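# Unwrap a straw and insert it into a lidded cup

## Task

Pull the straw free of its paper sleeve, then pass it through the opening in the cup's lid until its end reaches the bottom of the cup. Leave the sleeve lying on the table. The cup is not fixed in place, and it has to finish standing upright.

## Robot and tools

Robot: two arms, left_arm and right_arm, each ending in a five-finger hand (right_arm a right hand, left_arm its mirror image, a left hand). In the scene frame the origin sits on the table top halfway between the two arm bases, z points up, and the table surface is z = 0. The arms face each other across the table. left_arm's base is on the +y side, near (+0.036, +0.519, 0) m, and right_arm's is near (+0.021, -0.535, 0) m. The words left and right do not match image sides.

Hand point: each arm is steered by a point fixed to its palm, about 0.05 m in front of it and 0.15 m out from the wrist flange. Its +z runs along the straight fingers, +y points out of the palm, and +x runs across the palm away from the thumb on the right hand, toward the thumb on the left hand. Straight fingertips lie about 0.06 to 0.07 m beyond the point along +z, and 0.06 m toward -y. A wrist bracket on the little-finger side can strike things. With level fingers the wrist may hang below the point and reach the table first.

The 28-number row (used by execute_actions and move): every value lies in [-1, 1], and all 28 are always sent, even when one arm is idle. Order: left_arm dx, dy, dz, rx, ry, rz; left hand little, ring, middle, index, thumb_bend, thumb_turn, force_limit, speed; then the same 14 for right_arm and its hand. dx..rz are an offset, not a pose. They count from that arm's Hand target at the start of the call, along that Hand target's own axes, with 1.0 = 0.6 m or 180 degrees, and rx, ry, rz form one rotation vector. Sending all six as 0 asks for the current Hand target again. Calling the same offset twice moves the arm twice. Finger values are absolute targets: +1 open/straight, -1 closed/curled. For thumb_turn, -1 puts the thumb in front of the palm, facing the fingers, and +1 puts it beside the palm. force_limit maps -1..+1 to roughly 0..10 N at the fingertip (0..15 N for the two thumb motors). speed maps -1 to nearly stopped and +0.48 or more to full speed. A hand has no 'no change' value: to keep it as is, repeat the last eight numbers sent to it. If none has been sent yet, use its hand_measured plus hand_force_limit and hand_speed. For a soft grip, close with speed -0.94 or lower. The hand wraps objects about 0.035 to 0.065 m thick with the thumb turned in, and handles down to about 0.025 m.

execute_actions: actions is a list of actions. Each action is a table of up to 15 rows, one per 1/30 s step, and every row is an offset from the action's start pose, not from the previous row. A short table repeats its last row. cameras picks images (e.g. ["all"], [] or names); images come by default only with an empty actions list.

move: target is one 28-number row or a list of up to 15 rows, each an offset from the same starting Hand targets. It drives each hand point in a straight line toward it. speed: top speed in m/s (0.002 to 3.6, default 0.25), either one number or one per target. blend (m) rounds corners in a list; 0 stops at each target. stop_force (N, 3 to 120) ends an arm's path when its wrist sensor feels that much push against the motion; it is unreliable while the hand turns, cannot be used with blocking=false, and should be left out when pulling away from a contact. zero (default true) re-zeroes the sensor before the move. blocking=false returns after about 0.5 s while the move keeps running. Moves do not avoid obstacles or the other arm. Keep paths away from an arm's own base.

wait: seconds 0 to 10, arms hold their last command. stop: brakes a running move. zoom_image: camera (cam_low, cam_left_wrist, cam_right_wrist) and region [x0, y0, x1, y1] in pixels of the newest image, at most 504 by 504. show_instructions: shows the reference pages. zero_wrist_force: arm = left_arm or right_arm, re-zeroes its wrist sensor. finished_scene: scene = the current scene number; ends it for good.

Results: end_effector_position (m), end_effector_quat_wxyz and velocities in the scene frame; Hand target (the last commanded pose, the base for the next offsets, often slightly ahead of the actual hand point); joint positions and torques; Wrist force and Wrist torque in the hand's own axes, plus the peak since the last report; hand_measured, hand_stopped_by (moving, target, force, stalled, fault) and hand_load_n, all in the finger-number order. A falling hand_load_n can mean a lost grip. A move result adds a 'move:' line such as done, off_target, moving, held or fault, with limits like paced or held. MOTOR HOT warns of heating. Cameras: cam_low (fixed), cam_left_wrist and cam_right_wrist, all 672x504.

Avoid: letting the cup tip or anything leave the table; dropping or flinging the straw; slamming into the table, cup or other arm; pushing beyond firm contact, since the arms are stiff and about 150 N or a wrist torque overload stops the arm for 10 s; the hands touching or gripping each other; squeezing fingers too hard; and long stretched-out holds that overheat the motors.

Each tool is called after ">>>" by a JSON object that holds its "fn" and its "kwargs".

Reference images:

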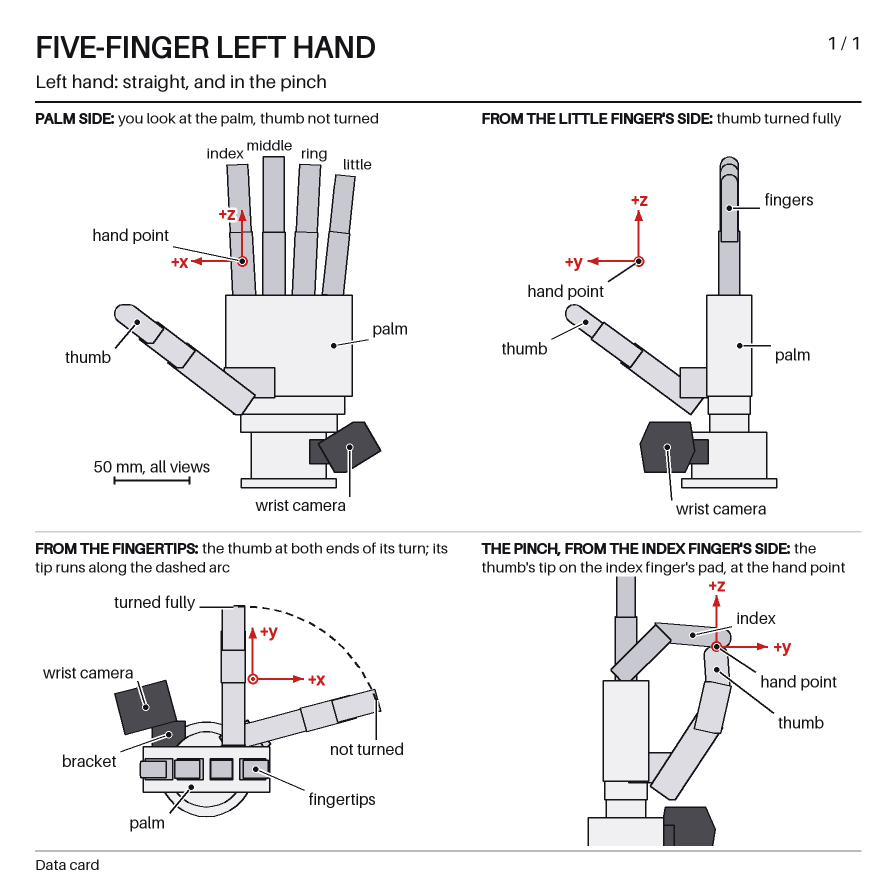

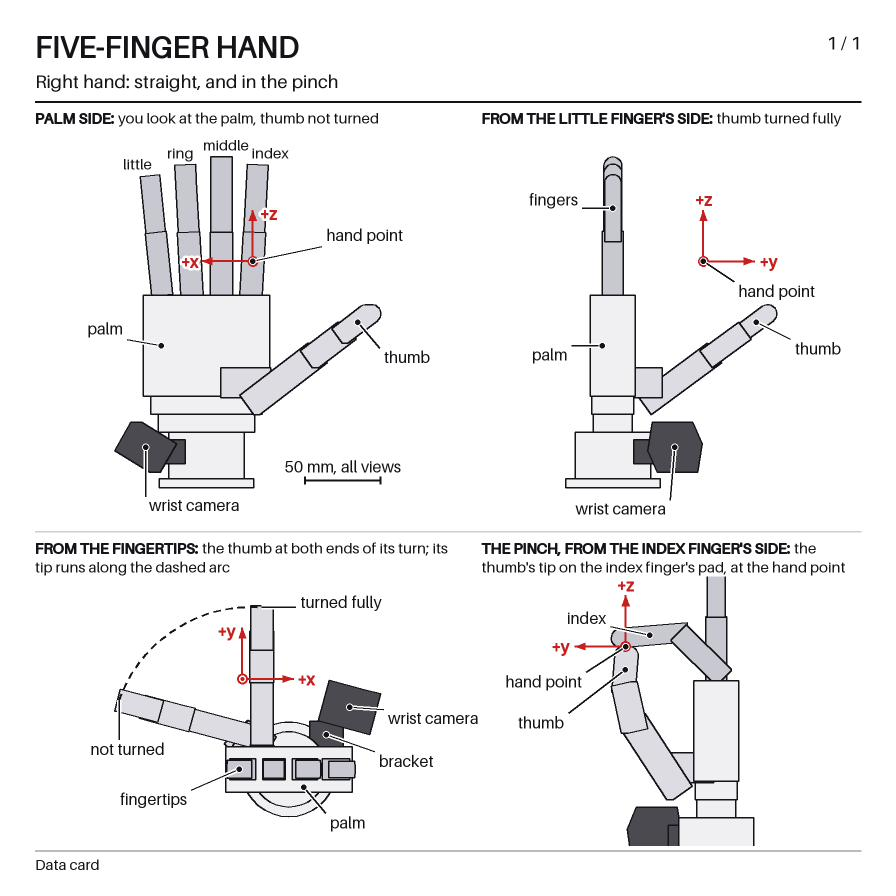

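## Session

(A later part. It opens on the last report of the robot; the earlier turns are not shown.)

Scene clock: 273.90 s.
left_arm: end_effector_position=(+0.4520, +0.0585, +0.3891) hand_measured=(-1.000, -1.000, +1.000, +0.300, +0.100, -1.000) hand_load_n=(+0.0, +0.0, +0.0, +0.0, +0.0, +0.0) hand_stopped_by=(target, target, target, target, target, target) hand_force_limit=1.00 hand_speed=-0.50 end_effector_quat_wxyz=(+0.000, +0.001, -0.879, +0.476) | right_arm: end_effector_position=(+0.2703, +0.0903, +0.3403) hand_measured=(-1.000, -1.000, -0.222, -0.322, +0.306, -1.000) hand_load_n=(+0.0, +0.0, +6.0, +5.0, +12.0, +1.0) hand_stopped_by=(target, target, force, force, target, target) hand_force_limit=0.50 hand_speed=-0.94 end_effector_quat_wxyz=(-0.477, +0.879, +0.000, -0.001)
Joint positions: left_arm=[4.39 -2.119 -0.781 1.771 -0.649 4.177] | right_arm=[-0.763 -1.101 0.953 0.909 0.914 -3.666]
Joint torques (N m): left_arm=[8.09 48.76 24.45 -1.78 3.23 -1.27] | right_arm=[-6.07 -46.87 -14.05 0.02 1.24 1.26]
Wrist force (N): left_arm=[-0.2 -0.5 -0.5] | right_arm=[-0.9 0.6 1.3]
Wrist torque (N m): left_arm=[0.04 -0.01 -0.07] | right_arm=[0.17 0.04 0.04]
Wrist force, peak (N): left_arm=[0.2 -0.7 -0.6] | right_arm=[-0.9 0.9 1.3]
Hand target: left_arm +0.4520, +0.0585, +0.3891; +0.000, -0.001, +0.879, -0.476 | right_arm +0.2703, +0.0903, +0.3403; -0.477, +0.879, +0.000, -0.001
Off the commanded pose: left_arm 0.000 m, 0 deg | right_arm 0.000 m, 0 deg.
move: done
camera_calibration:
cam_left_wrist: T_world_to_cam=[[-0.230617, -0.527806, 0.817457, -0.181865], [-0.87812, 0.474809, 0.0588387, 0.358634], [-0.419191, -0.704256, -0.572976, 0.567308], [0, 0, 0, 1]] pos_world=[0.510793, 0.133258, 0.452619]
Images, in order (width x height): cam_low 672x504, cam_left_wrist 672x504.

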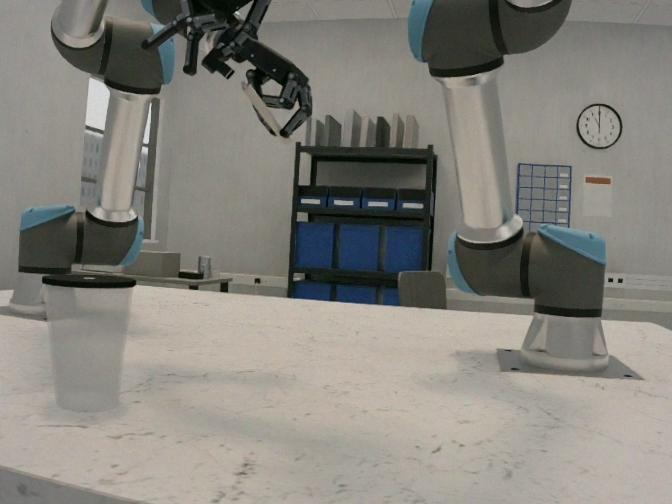

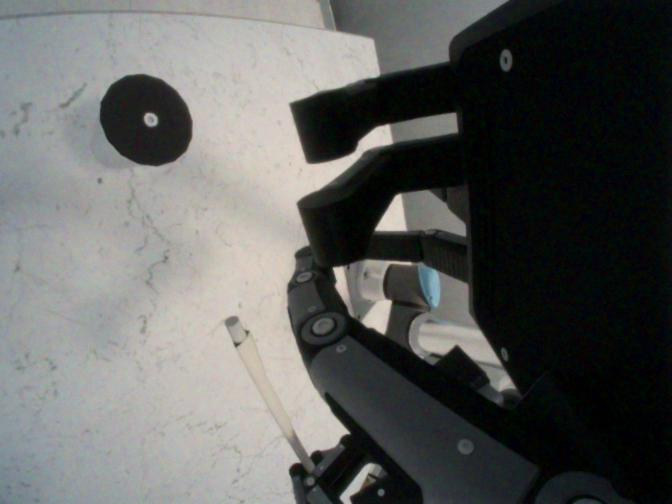

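>>> {"fn": "move", "kwargs": {"target": [[0.0133,0.0142,-0.0198,0,0,0,-1,-1,1,0.3,0.1,-1,1.0,-0.5,0,0,0,0,0,0,-1,-1,-0.65,-0.8,0.30,-1,0.5,-0.94],[0.0133,0.0725,-0.0198,0,0,0,-1,-1,1,0.3,0.1,-1,1.0,-0.5,0,0,0,0,0,0,-1,-1,-0.65,-0.8,0.30,-1,0.5,-0.94]], "speed": 0.04, "cameras": ["cam_left_wrist","cam_low","cam_right_wrist"]}}

>>> {"fn": "zoom_image", "kwargs": {"camera": "cam_left_wrist", "region": [220, 200, 400, 340]}}

>>> {"fn": "zoom_image", "kwargs": {"camera": "cam_low", "region": [200, 40, 340, 160]}}

Scene clock: 282.33 s.
left_arm: end_effector_position=(+0.4439, +0.0922, +0.3593) hand_measured=(-1.000, -1.000, +1.000, +0.300, +0.100, -1.000) hand_load_n=(+0.0, +0.0, +0.0, +0.0, +0.0, +0.0) hand_stopped_by=(target, target, target, target, target, target) hand_force_limit=1.00 hand_speed=-0.50 end_effector_quat_wxyz=(+0.000, +0.001, -0.879, +0.476) | right_arm: end_effector_position=(+0.2703, +0.0903, +0.3403) hand_measured=(-1.000, -1.000, -0.222, -0.322, +0.306, -1.000) hand_load_n=(+0.0, +0.0, +6.5, +5.0, +12.0, +1.0) hand_stopped_by=(target, target, force, force, target, target) hand_force_limit=0.50 hand_speed=-0.94 end_effector_quat_wxyz=(-0.477, +0.879, +0.000, -0.001)
Joint positions: left_arm=[4.45 -2.034 -1.007 1.837 -0.625 4.27] | right_arm=[-0.763 -1.101 0.953 0.909 0.914 -3.666]
Joint torques (N m): left_arm=[-8.37 29.58 30.21 -4.1 0.34 -1.7] | right_arm=[-5.29 -46.43 -14.21 -0.31 1.09 1.34]
Wrist force (N): left_arm=[-0.1 -0.4 -0.3] | right_arm=[-0.8 0.6 1.0]
Wrist torque (N m): left_arm=[0.04 -0.01 -0.05] | right_arm=[0.19 0.05 0.04]
Wrist force, peak (N): left_arm=[0.5 -0.3 -0.8] | right_arm=[-1.0 0.6 1.3]
Hand target: left_arm +0.4439, +0.0922, +0.3592; +0.000, -0.001, +0.879, -0.476 | right_arm +0.2703, +0.0903, +0.3403; -0.477, +0.879, +0.000, -0.001
Off the commanded pose: left_arm 0.000 m, 0 deg | right_arm 0.000 m, 0 deg.
move: done
camera_calibration:
cam_left_wrist: T_world_to_cam=[[-0.230574, -0.527726, 0.817521, -0.141594], [-0.878173, 0.474721, 0.0587606, 0.337301], [-0.419104, -0.704376, -0.572893, 0.570581], [0, 0, 0, 1]] pos_world=[0.502693, 0.167057, 0.422818]
cam_right_wrist: T_world_to_cam=[[0.202072, -0.549323, -0.810809, 0.273961], [-0.883473, -0.459529, 0.0911488, 0.261375], [-0.422661, 0.697909, -0.57817, 0.361429], [0, 0, 0, 1]] pos_world=[0.32832, 0.0183577, 0.407274]

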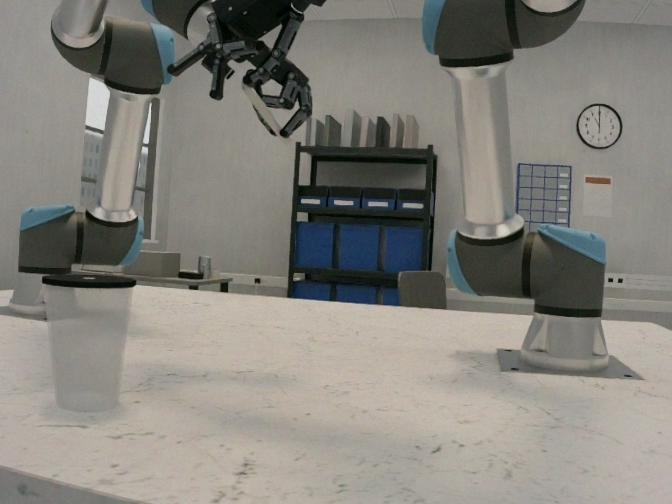

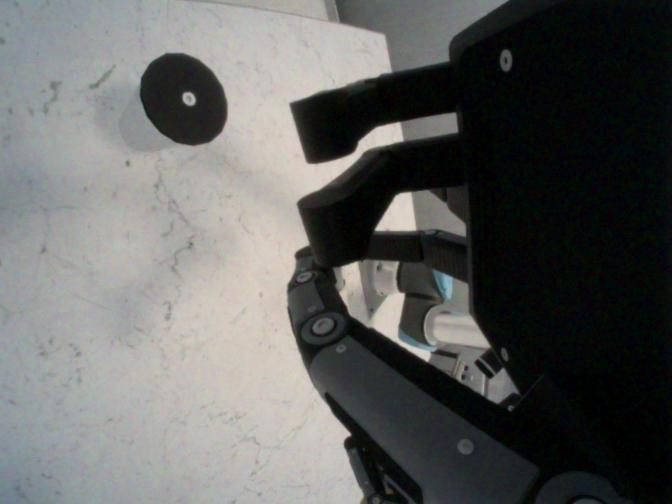

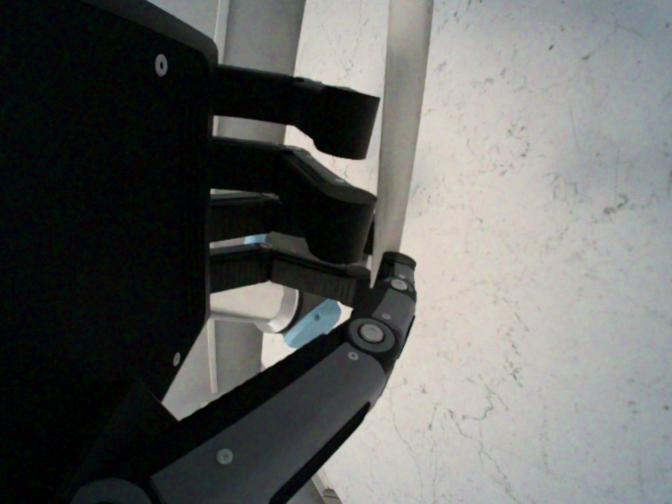

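Scaled by 2.800 from the camera's 672x504 image, which has a finer 960x720 frame.

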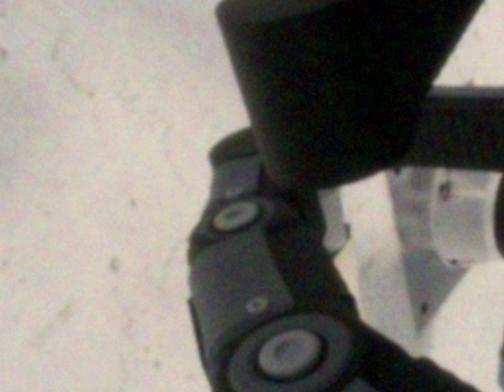

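Scaled by 3.600 from the camera's 672x504 image, which has a finer 960x720 frame.

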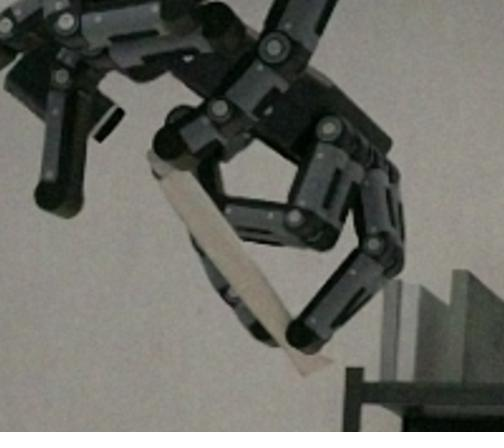

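>>> {"fn": "execute_actions", "kwargs": {"actions": [[[0,0,0,0,0,0,-1,-1,1,-0.05,0.1,-1,-0.3,-0.5,0,0,0,0,0,0,-1,-1,-0.65,-0.8,0.30,-1,0.5,-0.94]],[[0,0,0,0,0,0,-1,-1,1,-0.05,0.1,-1,-0.3,-0.5,0,0,0,0,0,0,-1,-1,-0.65,-0.8,0.30,-1,0.5,-0.94]]], "cameras": ["cam_left_wrist","cam_low"]}}

>>> {"fn": "zoom_image", "kwargs": {"camera": "cam_left_wrist", "region": [220, 200, 400, 340]}}

>>> {"fn": "zoom_image", "kwargs": {"camera": "cam_low", "region": [200, 40, 340, 160]}}

Scene clock: 288.30 s.
left_arm: end_effector_position=(+0.4439, +0.0922, +0.3592) hand_measured=(-1.000, -1.000, +1.000, -0.050, +0.100, -1.000) hand_load_n=(+0.0, +0.0, +0.0, +0.0, +0.0, +0.5) hand_stopped_by=(target, target, target, target, target, target) hand_force_limit=-0.30 hand_speed=-0.50 end_effector_quat_wxyz=(+0.000, +0.001, -0.879, +0.476) | right_arm: end_effector_position=(+0.2703, +0.0903, +0.3403) hand_measured=(-1.000, -1.000, -0.222, -0.322, +0.306, -1.000) hand_load_n=(+0.0, +0.0, +6.5, +5.0, +12.0, +1.0) hand_stopped_by=(target, target, force, force, target, target) hand_force_limit=0.50 hand_speed=-0.94 end_effector_quat_wxyz=(-0.477, +0.879, +0.000, -0.001)
Joint positions: left_arm=[4.45 -2.034 -1.007 1.837 -0.625 4.27] | right_arm=[-0.763 -1.101 0.953 0.909 0.914 -3.666]
Joint torques (N m): left_arm=[-7.43 28.64 29.25 -3.76 -0.88 1.43] | right_arm=[-4.75 -46.76 -14.78 0.11 1.33 1.15]
Wrist force (N): left_arm=[-0.1 -0.5 -0.3] | right_arm=[-0.8 0.7 1.2]
Wrist torque (N m): left_arm=[0.02 -0.01 -0.05] | right_arm=[0.19 0.02 0.05]
Wrist force, peak (N): left_arm=[0.2 -0.7 -0.2] | right_arm=[-0.9 0.9 1.1]
Hand target: left_arm +0.4439, +0.0922, +0.3592; +0.000, -0.001, +0.879, -0.476 | right_arm +0.2703, +0.0903, +0.3403; -0.477, +0.879, +0.000, -0.001
Off the commanded pose: left_arm 0.000 m, 0 deg | right_arm 0.000 m, 0 deg.
camera_calibration:
cam_left_wrist: T_world_to_cam=[[-0.23057, -0.527832, 0.817454, -0.141521], [-0.878132, 0.474781, 0.0588818, 0.337272], [-0.419191, -0.704256, -0.572976, 0.570514], [0, 0, 0, 1]] pos_world=[0.502693, 0.166958, 0.422719]
Images, in order (width x height): cam_low 672x504, cam_left_wrist 672x504.

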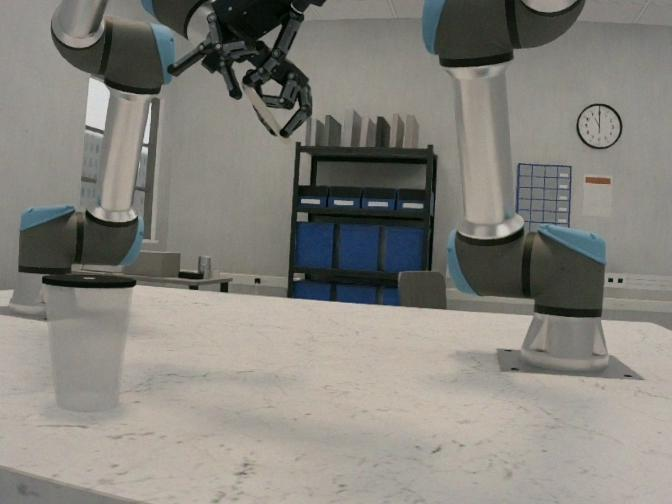

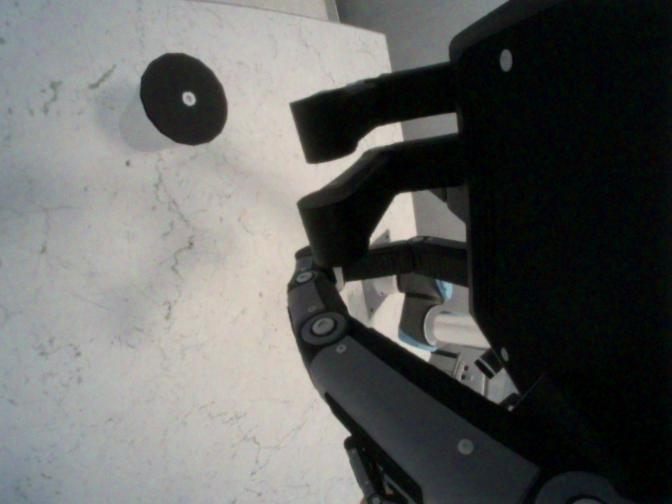

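Scaled by 2.800 from the camera's 672x504 image, which has a finer 960x720 frame.

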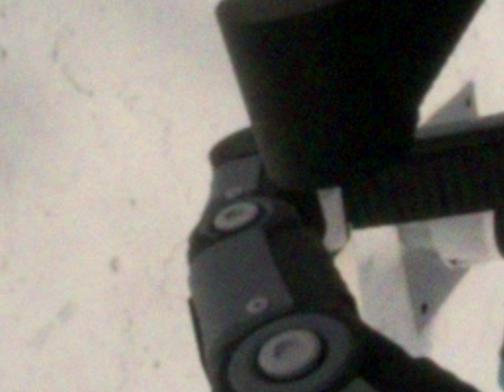

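Scaled by 3.600 from the camera's 672x504 image, which has a finer 960x720 frame.

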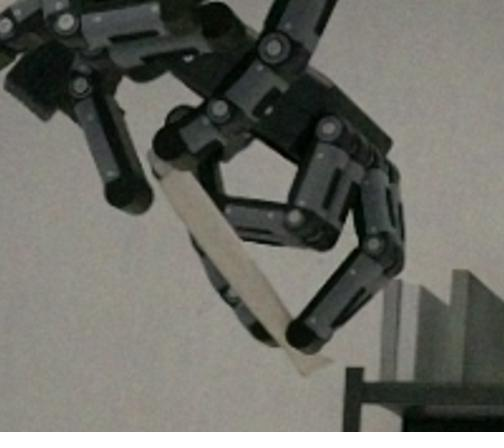

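>>> {"fn": "execute_actions", "kwargs": {"actions": [[[0,0,0,0,0,0,-1,-1,1,-0.75,0.1,-1,1.0,-0.9,0,0,0,0,0,0,-1,-1,-0.65,-0.8,0.30,-1,0.5,-0.94]],[[0,0,0,0,0,0,-1,-1,1,-0.75,0.1,-1,1.0,-0.9,0,0,0,0,0,0,-1,-1,-0.65,-0.8,0.30,-1,0.5,-0.94]],[[0,0,0,0,0,0,-1,-1,1,-0.75,0.1,-1,1.0,-0.9,0,0,0,0,0,0,-1,-1,-0.65,-0.8,0.30,-1,0.5,-0.94]],[[0,0,0,0,0,0,-1,-1,1,-0.75,0.1,-1,1.0,-0.9,0,0,0,0,0,0,-1,-1,-0.65,-0.8,0.30,-1,0.5,-0.94]]], "cameras": ["cam_left_wrist","cam_low"]}}

>>> {"fn": "zoom_image", "kwargs": {"camera": "cam_left_wrist", "region": [220, 200, 400, 340]}}

>>> {"fn": "zoom_image", "kwargs": {"camera": "cam_low", "region": [200, 40, 340, 160]}}

Scene clock: 295.87 s.
left_arm: end_effector_position=(+0.4439, +0.0922, +0.3592) hand_measured=(-1.000, -1.000, +1.000, -0.336, +0.100, -1.000) hand_load_n=(+0.0, +0.0, +0.0, +10.0, +2.0, -8.5) hand_stopped_by=(target, target, target, force, target, target) hand_force_limit=1.00 hand_speed=-0.90 end_effector_quat_wxyz=(+0.000, +0.001, -0.879, +0.476) | right_arm: end_effector_position=(+0.2703, +0.0903, +0.3403) hand_measured=(-1.000, -1.000, -0.222, -0.322, +0.306, -1.000) hand_load_n=(+0.0, +0.0, +9.5, +3.5, +10.5, -0.5) hand_stopped_by=(target, target, force, force, target, target) hand_force_limit=0.50 hand_speed=-0.94 end_effector_quat_wxyz=(-0.477, +0.879, +0.000, -0.001)
Joint positions: left_arm=[4.45 -2.034 -1.007 1.837 -0.625 4.27] | right_arm=[-0.763 -1.101 0.953 0.909 0.914 -3.666]
Joint torques (N m): left_arm=[-6.68 29.54 23.11 -1.95 0.39 1.47] | right_arm=[-6.43 -44.82 -15.02 -0.13 0.93 1.09]
Wrist force (N): left_arm=[0.3 -0.4 0.3] | right_arm=[-0.7 -0.2 1.2]
Wrist torque (N m): left_arm=[0.03 -0.05 -0.03] | right_arm=[0.15 0.00 -0.07]
Wrist force, peak (N): left_arm=[1.3 -0.4 0.4] | right_arm=[-1.1 0.8 1.1]
Hand target: left_arm +0.4439, +0.0922, +0.3592; +0.000, -0.001, +0.879, -0.476 | right_arm +0.2703, +0.0903, +0.3403; -0.477, +0.879, +0.000, -0.001
Off the commanded pose: left_arm 0.000 m, 0 deg | right_arm 0.000 m, 0 deg.
camera_calibration:
cam_left_wrist: T_world_to_cam=[[-0.23057, -0.527832, 0.817454, -0.141521], [-0.878132, 0.474781, 0.0588818, 0.337272], [-0.419191, -0.704256, -0.572976, 0.570514], [0, 0, 0, 1]] pos_world=[0.502693, 0.166958, 0.422719]
Images, in order (width x height): cam_low 672x504, cam_left_wrist 672x504.

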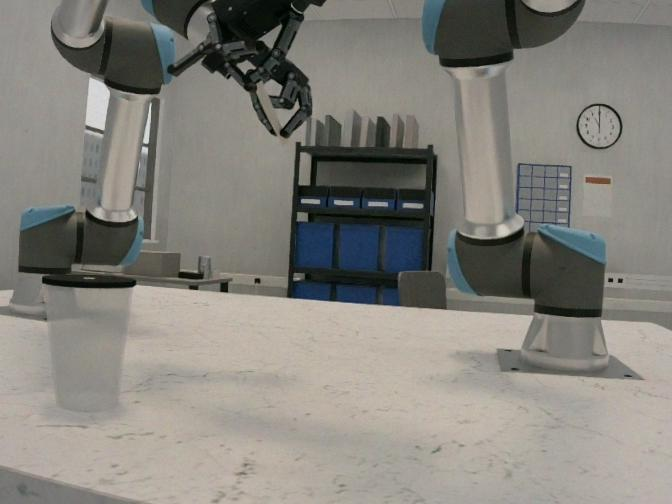

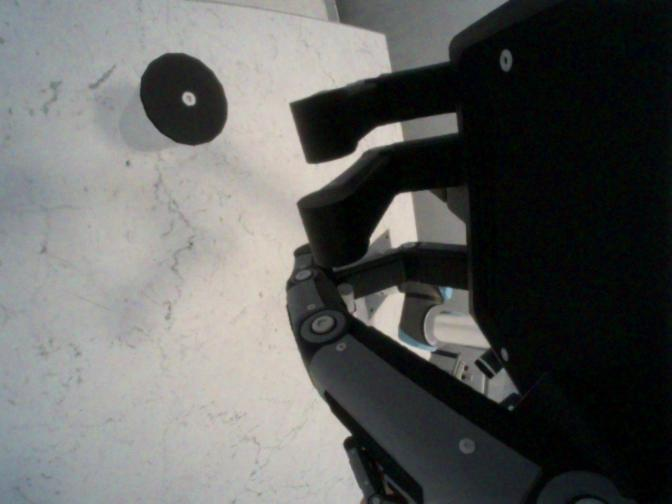

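Scaled by 2.800 from the camera's 672x504 image, which has a finer 960x720 frame.

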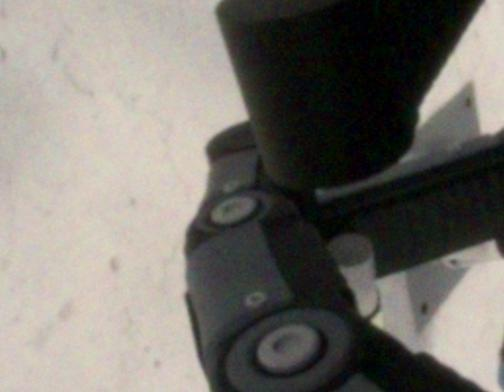

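Scaled by 3.600 from the camera's 672x504 image, which has a finer 960x720 frame.

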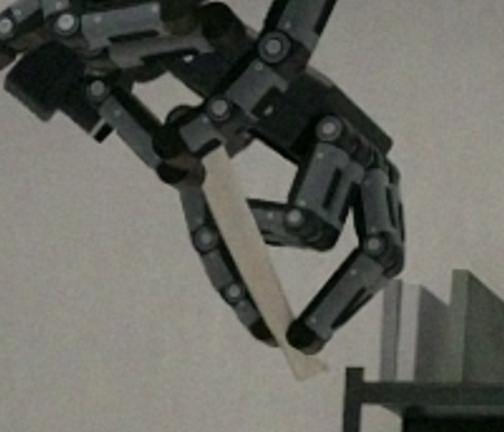

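>>> {"fn": "move", "kwargs": {"target": [-0.0167,0,0,0,0,0,-1,-1,1,-0.75,0.1,-1,1.0,-0.9,0,0,0,0,0,0,-1,-1,-0.65,-0.8,0.30,-1,0.5,-0.94], "speed": 0.03, "cameras": ["cam_low","cam_left_wrist"]}}

Scene clock: 315.23 s.
left_arm: end_effector_position=(+0.4541, +0.0923, +0.3592) hand_measured=(-1.000, -1.000, +1.000, -0.336, +0.100, -1.000) hand_load_n=(+0.0, +0.0, +0.0, +9.5, +2.0, -9.0) hand_stopped_by=(target, target, target, force, target, target) hand_force_limit=1.00 hand_speed=-0.90 end_effector_quat_wxyz=(+0.000, +0.001, -0.879, +0.476) end_effector_velocity=(-0.001, +0.000, +0.000) end_effector_angular_velocity=(-0.001, -0.001, -0.001) | right_arm: end_effector_position=(+0.2703, +0.0903, +0.3403) hand_measured=(-1.000, -1.000, -0.222, -0.322, +0.306, -1.000) hand_load_n=(+0.0, +0.0, +8.0, +4.0, +10.5, +0.5) hand_stopped_by=(target, target, force, force, target, target) hand_force_limit=0.50 hand_speed=-0.94 end_effector_quat_wxyz=(-0.477, +0.879, +0.000, -0.001)
Joint positions: left_arm=[4.455 -2.06 -0.969 1.819 -0.623 4.278] | right_arm=[-0.763 -1.101 0.953 0.909 0.914 -3.666]
Joint velocities: left_arm=[0 0.004 -0.005 0.002 0.001 0] | right_arm=[within noise]
Joint torques (N m): left_arm=[-2.69 47.3 6.78 -0.94 2.54 -0.45] | right_arm=[-4.5 -45.75 -15.84 -0.11 0.65 1.23]
Wrist force (N): left_arm=[0.0 -0.2 0.1] | right_arm=[-1.0 0.0 1.1]
Wrist torque (N m): left_arm=[0.05 -0.04 -0.09] | right_arm=[0.14 0.03 -0.04]
Wrist force, peak (N): left_arm=[0.3 -0.2 0.8] | right_arm=[-0.7 -0.1 1.6]
Hand target: left_arm +0.4539, +0.0922, +0.3592; +0.000, -0.001, +0.879, -0.476 | right_arm +0.2703, +0.0903, +0.3403; -0.477, +0.879, +0.000, -0.001
Off the commanded pose: left_arm 0.000 m, 0 deg | right_arm 0.000 m, 0 deg.
move: done
camera_calibration:
cam_left_wrist: T_world_to_cam=[[-0.23057, -0.527832, 0.817454, -0.13914], [-0.878132, 0.474781, 0.0588818, 0.346094], [-0.419191, -0.704256, -0.572976, 0.574818], [0, 0, 0, 1]] pos_world=[0.512793, 0.167058, 0.422719]
Images, in order (width x height): cam_low 672x504, cam_left_wrist 672x504.

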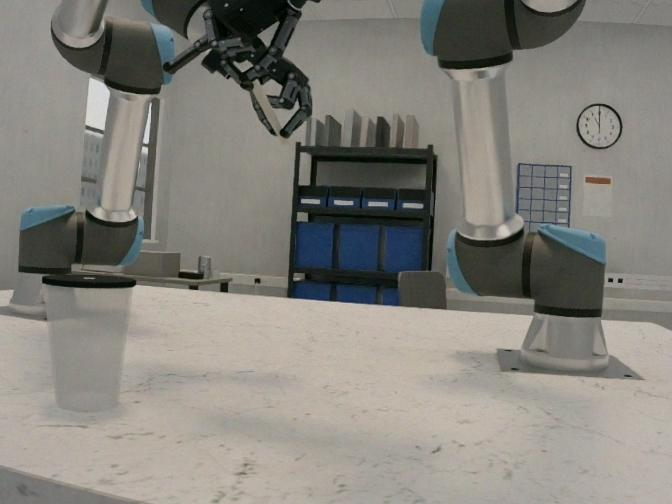

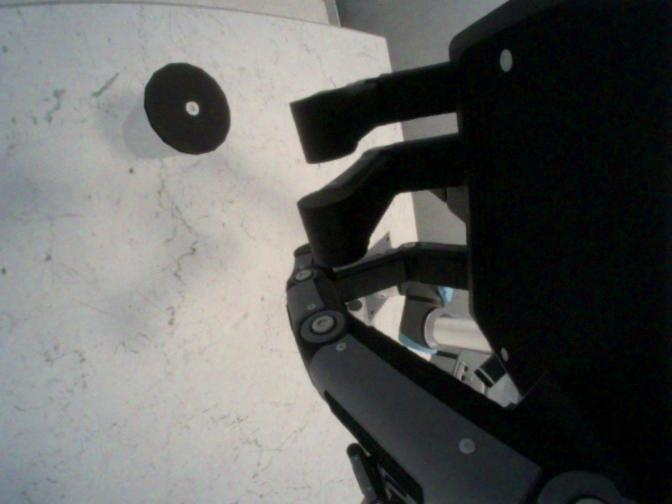

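>>> {"fn": "zoom_image", "kwargs": {"camera": "cam_left_wrist", "region": [250, 210, 410, 350]}}

>>> {"fn": "zoom_image", "kwargs": {"camera": "cam_low", "region": [200, 40, 340, 160]}}

Scaled by 3.150 from the camera's 672x504 image, which has a finer 960x720 frame.

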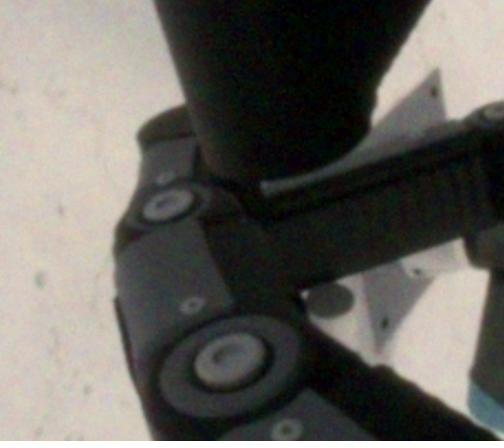

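Scaled by 3.600 from the camera's 672x504 image, which has a finer 960x720 frame.

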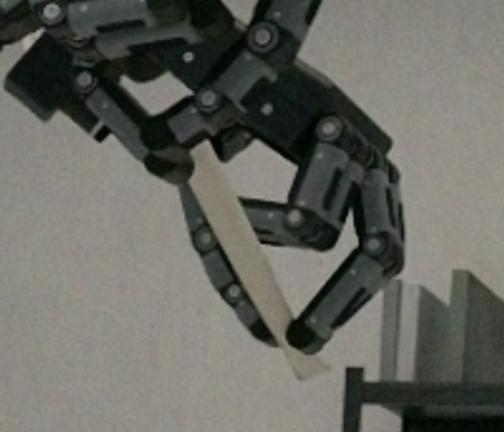

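>>> {"fn": "move", "kwargs": {"target": [[0,0,0,0,0,0,-1,-1,1,-0.05,0.5,-1,0.5,-0.6,0,0,0,0,0,0,-1,-1,-0.65,-0.8,0.30,-1,0.5,-0.94],[-0.1,0,0,0,0,0,-1,-1,1,-0.05,0.5,-1,0.5,-0.6,0,0,0,0,0,0,-1,-1,-0.65,-0.8,0.30,-1,0.5,-0.94],[-0.1,0.16,-0.2,0,0,0,-1,-1,1,-0.05,0.5,-1,0.5,-0.6,-0.05,-0.246,-0.0876,0,0,0,-1,-1,-0.65,-0.8,0.30,-1,0.5,-0.94]], "speed": [0.05,0.1,0.12], "cameras": ["cam_low","cam_right_wrist"]}}

Scene clock: 330.73 s.
left_arm: end_effector_position=(+0.5136, +0.2452, +0.3443) hand_measured=(-1.000, -1.000, +1.000, -0.050, +0.500, -1.000) hand_load_n=(+0.0, +0.0, +0.0, +0.0, +0.0, +0.0) hand_stopped_by=(target, target, target, target, target, target) hand_force_limit=0.50 hand_speed=-0.60 end_effector_quat_wxyz=(+0.000, +0.001, -0.879, +0.476) | right_arm: end_effector_position=(+0.2400, +0.1259, +0.4917) hand_measured=(-1.000, -1.000, -0.222, -0.322, +0.306, -1.000) hand_load_n=(+0.0, +0.0, +6.5, +4.0, +11.0, +1.0) hand_stopped_by=(target, target, force, force, target, target) hand_force_limit=0.50 hand_speed=-0.94 end_effector_quat_wxyz=(-0.507, +0.862, -0.007, +0.010)
Joint positions: left_arm=[4.773 -2.08 -1.094 1.497 -0.582 4.839] | right_arm=[-0.681 -0.813 0.035 1.407 0.969 -3.544]
Joint torques (N m): left_arm=[6.79 30.33 20.32 -3.51 3.26 1.51] | right_arm=[-6.33 -52.88 -16.63 -1.42 1.49 0.39]
Wrist force (N): left_arm=[0.0 -0.3 -0.3] | right_arm=[-0.6 1.1 0.7]
Wrist torque (N m): left_arm=[0.06 -0.01 -0.04] | right_arm=[0.24 0.03 0.19]
Wrist force, peak (N): left_arm=[0.1 0.6 -1.4] | right_arm=[-0.3 2.2 1.3]
Hand target: left_arm +0.5137, +0.2453, +0.3443; +0.000, -0.001, +0.879, -0.476 | right_arm +0.2405, +0.1268, +0.4927; -0.477, +0.879, +0.000, -0.001
Off the commanded pose: left_arm 0.000 m, 0 deg | right_arm 0.001 m, 4 deg.
elbow stopped short (right arm): the move would have taken joint 3 (elbow) straighter than the controller allows.
move: off_target (right_arm)
camera_calibration:
cam_right_wrist: T_world_to_cam=[[0.200078, -0.495412, -0.845302, 0.433078], [-0.894786, -0.44387, 0.0483511, 0.258942], [-0.399158, 0.74669, -0.532097, 0.376776], [0, 0, 0, 1]] pos_world=[0.295441, 0.0481536, 0.554043]
Images, in order (width x height): cam_low 672x504, cam_right_wrist 672x504.

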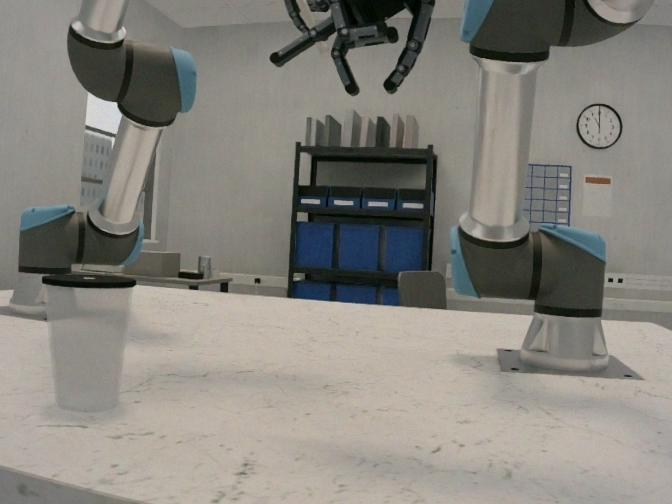

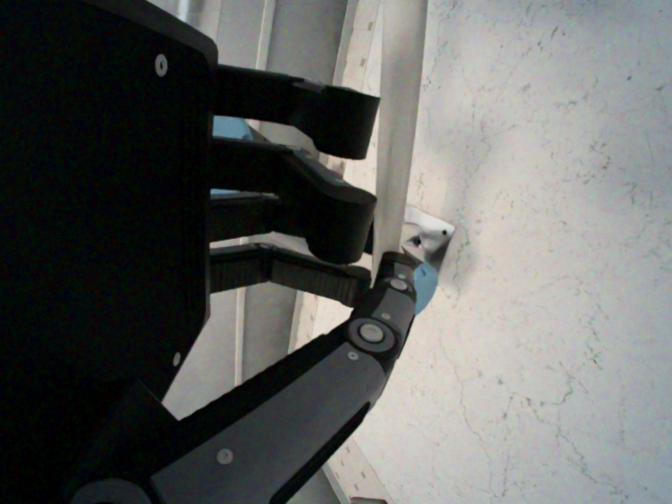

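>>> {"fn": "move", "kwargs": {"target": [0.0,0,0,0,0,0,-1,-1,1,-0.05,0.5,-1,0.5,-0.6,0,0.615,0.425,0,0,0,-1,-1,-0.65,-0.8,0.30,-1,0.5,-0.94], "speed": 0.12, "cameras": ["cam_low","cam_right_wrist"]}}

>>> {"fn": "zoom_image", "kwargs": {"camera": "cam_low", "region": [180, 240, 400, 420]}}

Scene clock: 339.20 s.
left_arm: end_effector_position=(+0.5137, +0.2453, +0.3443) hand_measured=(-1.000, -1.000, +1.000, -0.050, +0.500, -1.000) hand_load_n=(+0.0, +0.0, +0.0, +0.0, +0.0, +0.0) hand_stopped_by=(target, target, target, target, target, target) hand_force_limit=0.50 hand_speed=-0.60 end_effector_quat_wxyz=(+0.000, +0.001, -0.879, +0.476) | right_arm: end_effector_position=(+0.2398, +0.1390, +0.0443) hand_measured=(-1.000, -1.000, -0.222, -0.322, +0.306, -1.000) hand_load_n=(+0.0, +0.0, +7.0, +3.5, +11.0, +1.5) hand_stopped_by=(target, target, force, force, target, target) hand_force_limit=0.50 hand_speed=-0.94 end_effector_quat_wxyz=(-0.476, +0.879, +0.000, -0.001)
Joint positions: left_arm=[4.773 -2.08 -1.094 1.496 -0.582 4.839] | right_arm=[-0.657 -0.907 1.413 0.203 0.993 -3.579]
Joint torques (N m): left_arm=[9.05 29.65 11.31 -4.46 3.31 1.77] | right_arm=[4.62 -41.87 -29.89 -0.26 -0.25 1.46]
Wrist force (N): left_arm=[0.2 -0.1 -0.7] | right_arm=[-0.8 0.5 0.4]
Wrist torque (N m): left_arm=[0.10 -0.06 -0.03] | right_arm=[0.17 0.05 0.17]
Wrist force, peak (N): left_arm=[0.5 -0.4 -0.4] | right_arm=[-0.7 2.0 1.3]
Hand target: left_arm +0.5137, +0.2453, +0.3443; +0.000, -0.001, +0.879, -0.476 | right_arm +0.2399, +0.1390, +0.0443; -0.477, +0.879, +0.000, -0.001
Off the commanded pose: left_arm 0.000 m, 0 deg | right_arm 0.000 m, 0 deg.
move: done
camera_calibration:
cam_right_wrist: T_world_to_cam=[[0.202179, -0.549391, -0.810736, 0.0669226], [-0.883446, -0.459586, 0.0911245, 0.283777], [-0.422666, 0.697818, -0.578276, 0.143489], [0, 0, 0, 1]] pos_world=[0.29782, 0.0670577, 0.111374]
Images, in order (width x height): cam_low 672x504, cam_right_wrist 672x504.

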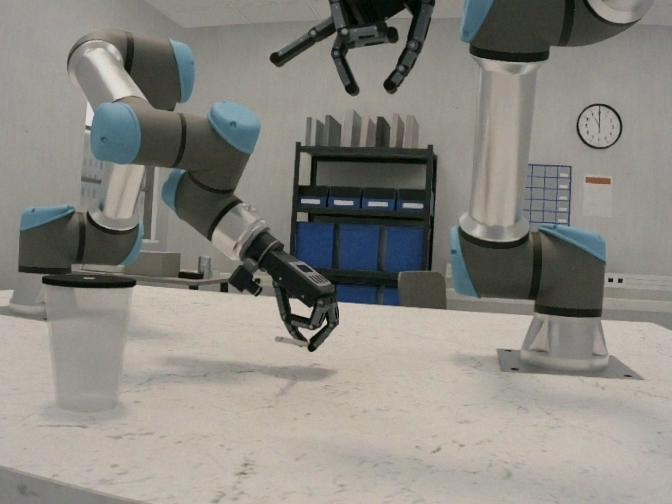

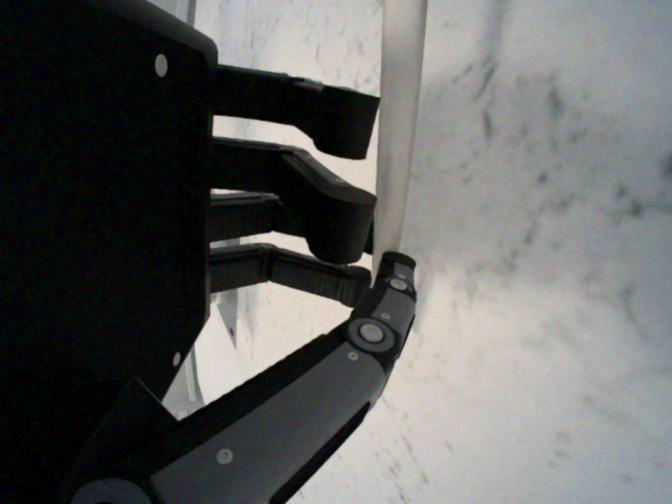

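Scaled by 2.291 from the camera's 672x504 image, which has a finer 960x720 frame.

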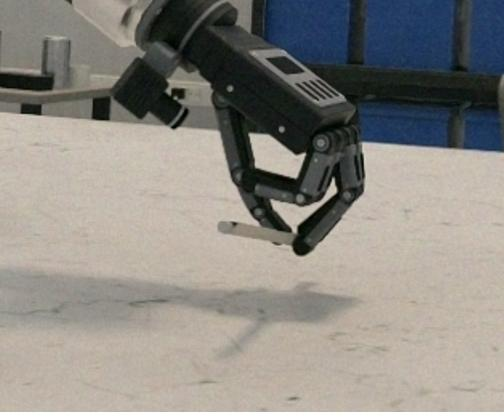

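>>> {"fn": "move", "kwargs": {"target": [0.0,0,0,0,0,0,-1,-1,1,-0.05,0.5,-1,0.5,-0.6,0,0.042,0.0273,0,0,0,-1,-1,-0.65,-0.8,0.30,-1,0.5,-0.94], "speed": 0.012, "stop_force": 5, "cameras": ["cam_low","cam_right_wrist"]}}

>>> {"fn": "zoom_image", "kwargs": {"camera": "cam_low", "region": [230, 300, 370, 400]}}

Scene clock: 345.77 s.
left_arm: end_effector_position=(+0.5137, +0.2453, +0.3443) hand_measured=(-1.000, -1.000, +1.000, -0.050, +0.500, -1.000) hand_load_n=(+0.0, +0.0, +0.0, +0.0, +0.0, +0.0) hand_stopped_by=(target, target, target, target, target, target) hand_force_limit=0.50 hand_speed=-0.60 end_effector_quat_wxyz=(+0.000, +0.001, -0.879, +0.476) | right_arm: end_effector_position=(+0.2399, +0.1390, +0.0171) hand_measured=(-1.000, -1.000, -0.222, -0.322, +0.306, -1.000) hand_load_n=(+0.0, +0.0, +7.0, +3.0, +11.0, +1.0) hand_stopped_by=(target, target, force, force, target, target) hand_force_limit=0.50 hand_speed=-0.94 end_effector_quat_wxyz=(-0.477, +0.879, +0.000, -0.001)
Joint positions: left_arm=[4.773 -2.08 -1.094 1.496 -0.582 4.839] | right_arm=[-0.657 -0.874 1.435 0.149 0.993 -3.579]
Joint torques (N m): left_arm=[9.14 30.49 11.62 -4.48 3.08 1.72] | right_arm=[2.11 -51.57 -26.22 2.32 -0.72 1.46]
Wrist force (N): left_arm=[0.0 0.0 -0.2] | right_arm=[0.7 -4.1 -1.4]
Wrist torque (N m): left_arm=[0.09 -0.01 -0.04] | right_arm=[-0.01 -0.01 0.17]
Wrist force, peak (N): left_arm=[-0.1 -0.4 -0.6] | right_arm=[-0.1 -12.4 -4.8]
Hand target: left_arm +0.5137, +0.2453, +0.3443; +0.000, -0.001, +0.879, -0.476 | right_arm +0.2399, +0.1390, +0.0171; -0.477, +0.879, +0.000, -0.001 (not the last commanded pose)
Off the commanded pose: left_arm 0.000 m, 0 deg | right_arm 0.003 m, 0 deg.
move: contact (right_arm)
camera_calibration:
cam_right_wrist: T_world_to_cam=[[0.202144, -0.549285, -0.810817, 0.0448607], [-0.883457, -0.459574, 0.0910824, 0.28635], [-0.42266, 0.69791, -0.578169, 0.127785], [0, 0, 0, 1]] pos_world=[0.29792, 0.0670577, 0.0841738]
Images, in order (width x height): cam_low 672x504, cam_right_wrist 672x504.

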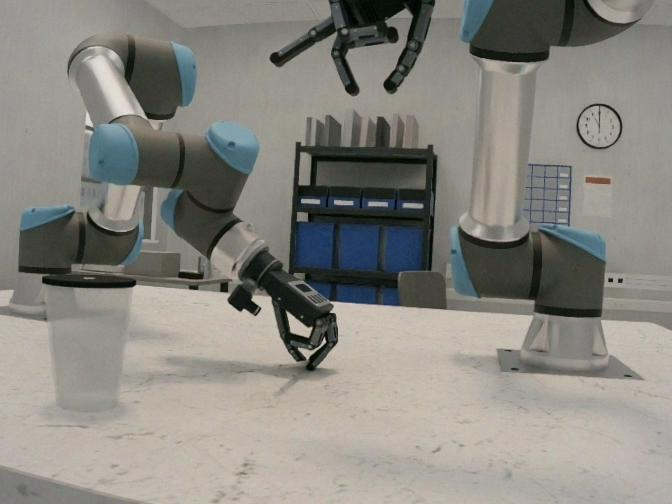

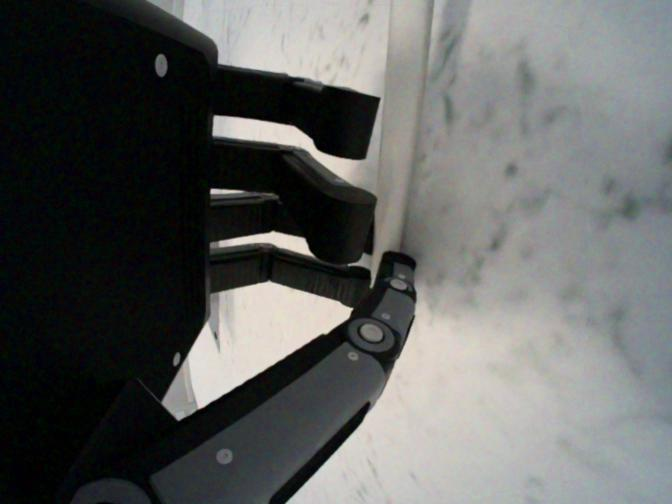

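Scaled by 3.600 from the camera's 672x504 image, which has a finer 960x720 frame.

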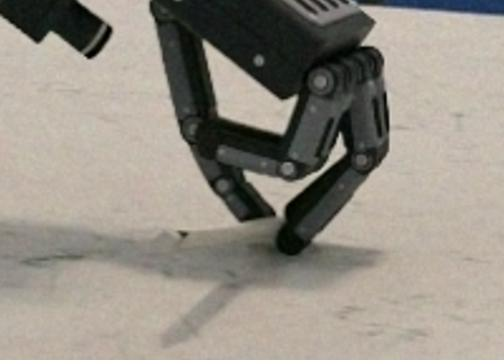

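>>> {"fn": "execute_actions", "kwargs": {"actions": [[[0,0,0,0,0,0,-1,-1,1,-0.05,0.5,-1,0.5,-0.6,0,-0.0014,-0.0009,0,0,0,-1,-1,-0.20,-0.26,0.36,-1,0.5,-0.9]],[[0,0,0,0,0,0,-1,-1,1,-0.05,0.5,-1,0.5,-0.6,0,-0.0021,-0.0014,0,0,0,-1,-1,-0.20,-0.21,0.42,-1,0.5,-0.9]],[[0,0,0,0,0,0,-1,-1,1,-0.05,0.5,-1,0.5,-0.6,0,-0.0021,-0.0014,0,0,0,-1,-1,-0.16,-0.17,0.46,-1,0.5,-0.9]],[[0,0,0,0,0,0,-1,-1,1,-0.05,0.5,-1,0.5,-0.6,0,-0.0021,-0.0014,0,0,0,-1,-1,-0.13,-0.13,0.5,-1,0.5,-0.9]],[[0,0,0,0,0,0,-1,-1,1,-0.05,0.5,-1,0.5,-0.6,0,-0.0021,-0.0014,0,0,0,-1,-1,-0.1,-0.09,0.54,-1,0.5,-0.9]]], "cameras": ["cam_low","cam_right_wrist"]}}

>>> {"fn": "zoom_image", "kwargs": {"camera": "cam_low", "region": [230, 300, 370, 400]}}

Scene clock: 356.70 s.
left_arm: end_effector_position=(+0.5137, +0.2453, +0.3443) hand_measured=(-1.000, -1.000, +1.000, -0.050, +0.500, -1.000) hand_load_n=(+0.0, +0.5, +0.0, +0.0, +0.0, +0.0) hand_stopped_by=(target, target, target, target, target, target) hand_force_limit=0.50 hand_speed=-0.60 end_effector_quat_wxyz=(+0.000, +0.001, -0.879, +0.476) | right_arm: end_effector_position=(+0.2399, +0.1390, +0.0242) hand_measured=(-1.000, -1.000, -0.100, -0.090, +0.540, -1.000) hand_load_n=(+0.0, +0.0, +0.0, +0.0, +0.0, +0.0) hand_stopped_by=(target, target, target, target, target, target) hand_force_limit=0.50 hand_speed=-0.90 end_effector_quat_wxyz=(-0.477, +0.879, +0.000, -0.001)
Joint positions: left_arm=[4.773 -2.08 -1.094 1.496 -0.582 4.839] | right_arm=[-0.657 -0.883 1.43 0.163 0.993 -3.579]
Joint torques (N m): left_arm=[8.94 30.68 11.67 -4.49 3.09 1.71] | right_arm=[-4.66 -40.37 -14.89 -1.49 -2.34 -1.42]
Wrist force (N): left_arm=[-0.1 -0.2 -0.4] | right_arm=[-0.5 0.4 0.5]
Wrist torque (N m): left_arm=[0.07 0.01 -0.05] | right_arm=[0.14 0.00 0.19]
Wrist force, peak (N): left_arm=[0.1 -0.4 -0.6] | right_arm=[0.7 -4.3 -1.3]
Hand target: left_arm +0.5137, +0.2453, +0.3443; +0.000, -0.001, +0.879, -0.476 | right_arm +0.2399, +0.1389, +0.0242; -0.477, +0.879, +0.000, -0.001
Off the commanded pose: left_arm 0.000 m, 0 deg | right_arm 0.000 m, 0 deg.
camera_calibration:
cam_right_wrist: T_world_to_cam=[[0.202216, -0.549247, -0.810825, 0.0505942], [-0.883441, -0.459618, 0.0910161, 0.285708], [-0.42266, 0.697911, -0.578169, 0.13189], [0, 0, 0, 1]] pos_world=[0.297919, 0.0670576, 0.0912738]
Images, in order (width x height): cam_low 672x504, cam_right_wrist 672x504.

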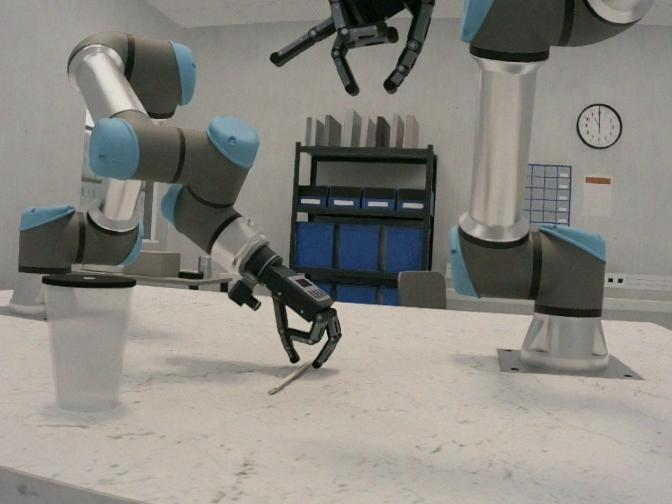

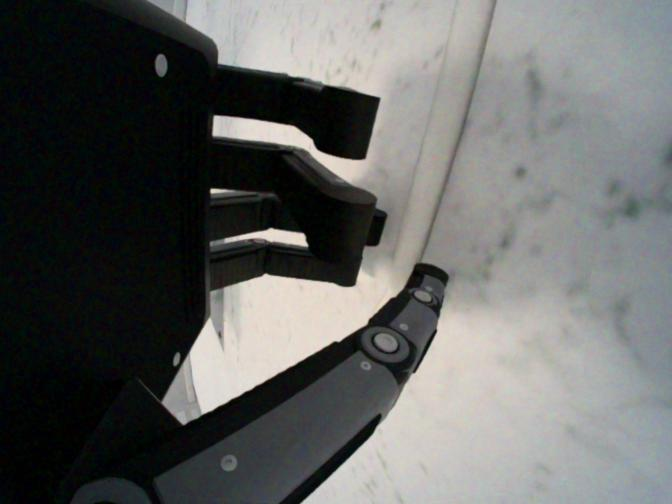

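Scaled by 3.600 from the camera's 672x504 image, which has a finer 960x720 frame.

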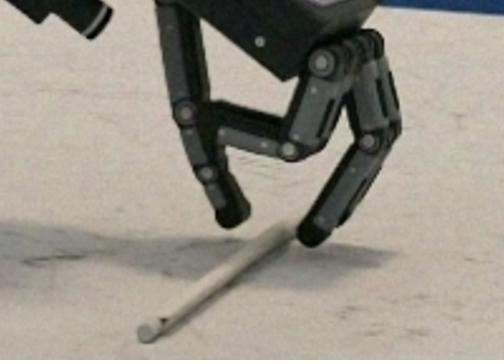

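>>> {"fn": "move", "kwargs": {"target": [0.14,0.1186,0.246,0,0,0,-1,-1,1,-0.05,0.5,-1,0.5,-0.6,0,0,0,0,0,0,-1,-1,-0.1,-0.09,0.54,-1,0.5,-0.9], "speed": 0.12, "cameras": ["cam_low","cam_left_wrist"]}}

>>> {"fn": "zoom_image", "kwargs": {"camera": "cam_left_wrist", "region": [220, 200, 440, 360]}}

Scene clock: 367.43 s.
left_arm: end_effector_position=(+0.4297, +0.1604, +0.2042) hand_measured=(-1.000, -1.000, +1.000, -0.050, +0.500, -1.000) hand_load_n=(+0.0, +0.0, +0.0, +0.0, +0.0, +0.0) hand_stopped_by=(target, target, target, target, target, target) hand_force_limit=0.50 hand_speed=-0.60 end_effector_quat_wxyz=(+0.000, +0.001, -0.879, +0.476) | right_arm: end_effector_position=(+0.2399, +0.1389, +0.0242) hand_measured=(-1.000, -1.000, -0.100, -0.090, +0.540, -1.000) hand_load_n=(+0.0, +0.0, +0.0, +0.0, +0.0, +0.0) hand_stopped_by=(target, target, target, target, target, target) hand_force_limit=0.50 hand_speed=-0.90 end_effector_quat_wxyz=(-0.477, +0.879, +0.000, -0.001)
Joint positions: left_arm=[4.589 -1.994 -1.516 2.113 -0.588 4.505] | right_arm=[-0.657 -0.883 1.43 0.163 0.993 -3.579]
Joint torques (N m): left_arm=[-1.04 31.29 18.15 -0.96 3 -1.01] | right_arm=[-6.76 -40.64 -3.45 -0.99 -2.11 -0.31]
Wrist force (N): left_arm=[-0.3 0.0 -0.4] | right_arm=[-0.3 0.5 0.3]
Wrist torque (N m): left_arm=[0.09 0.02 -0.13] | right_arm=[0.18 -0.01 0.19]
Wrist force, peak (N): left_arm=[-0.4 -1.0 -1.3] | right_arm=[-0.6 0.8 0.4]
Hand target: left_arm +0.4297, +0.1604, +0.2041; +0.000, -0.001, +0.879, -0.476 | right_arm +0.2399, +0.1389, +0.0242; -0.477, +0.879, +0.000, -0.001
Off the commanded pose: left_arm 0.000 m, 0 deg | right_arm 0.000 m, 0 deg.
move: done
camera_calibration:
cam_left_wrist: T_world_to_cam=[[-0.230674, -0.527901, 0.81738, 0.0179947], [-0.878102, 0.474839, 0.0588622, 0.301526], [-0.419197, -0.704165, -0.573084, 0.523791], [0, 0, 0, 1]] pos_world=[0.488493, 0.235158, 0.267719]
Images, in order (width x height): cam_low 672x504, cam_left_wrist 672x504.

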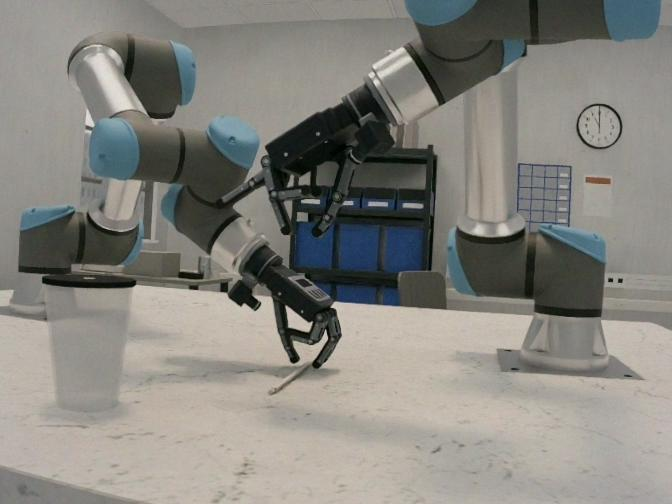

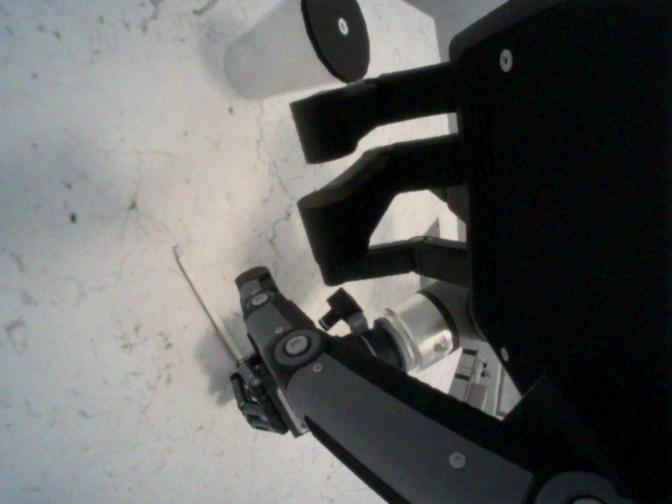

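Scaled by 2.291 from the camera's 672x504 image, which has a finer 960x720 frame.

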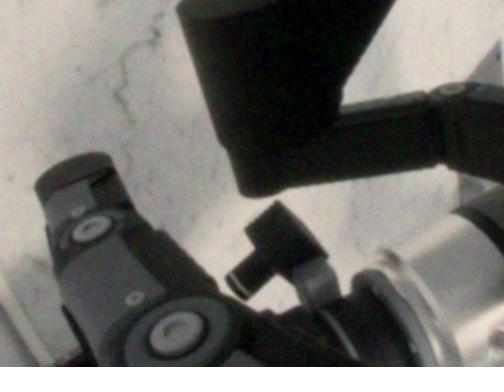

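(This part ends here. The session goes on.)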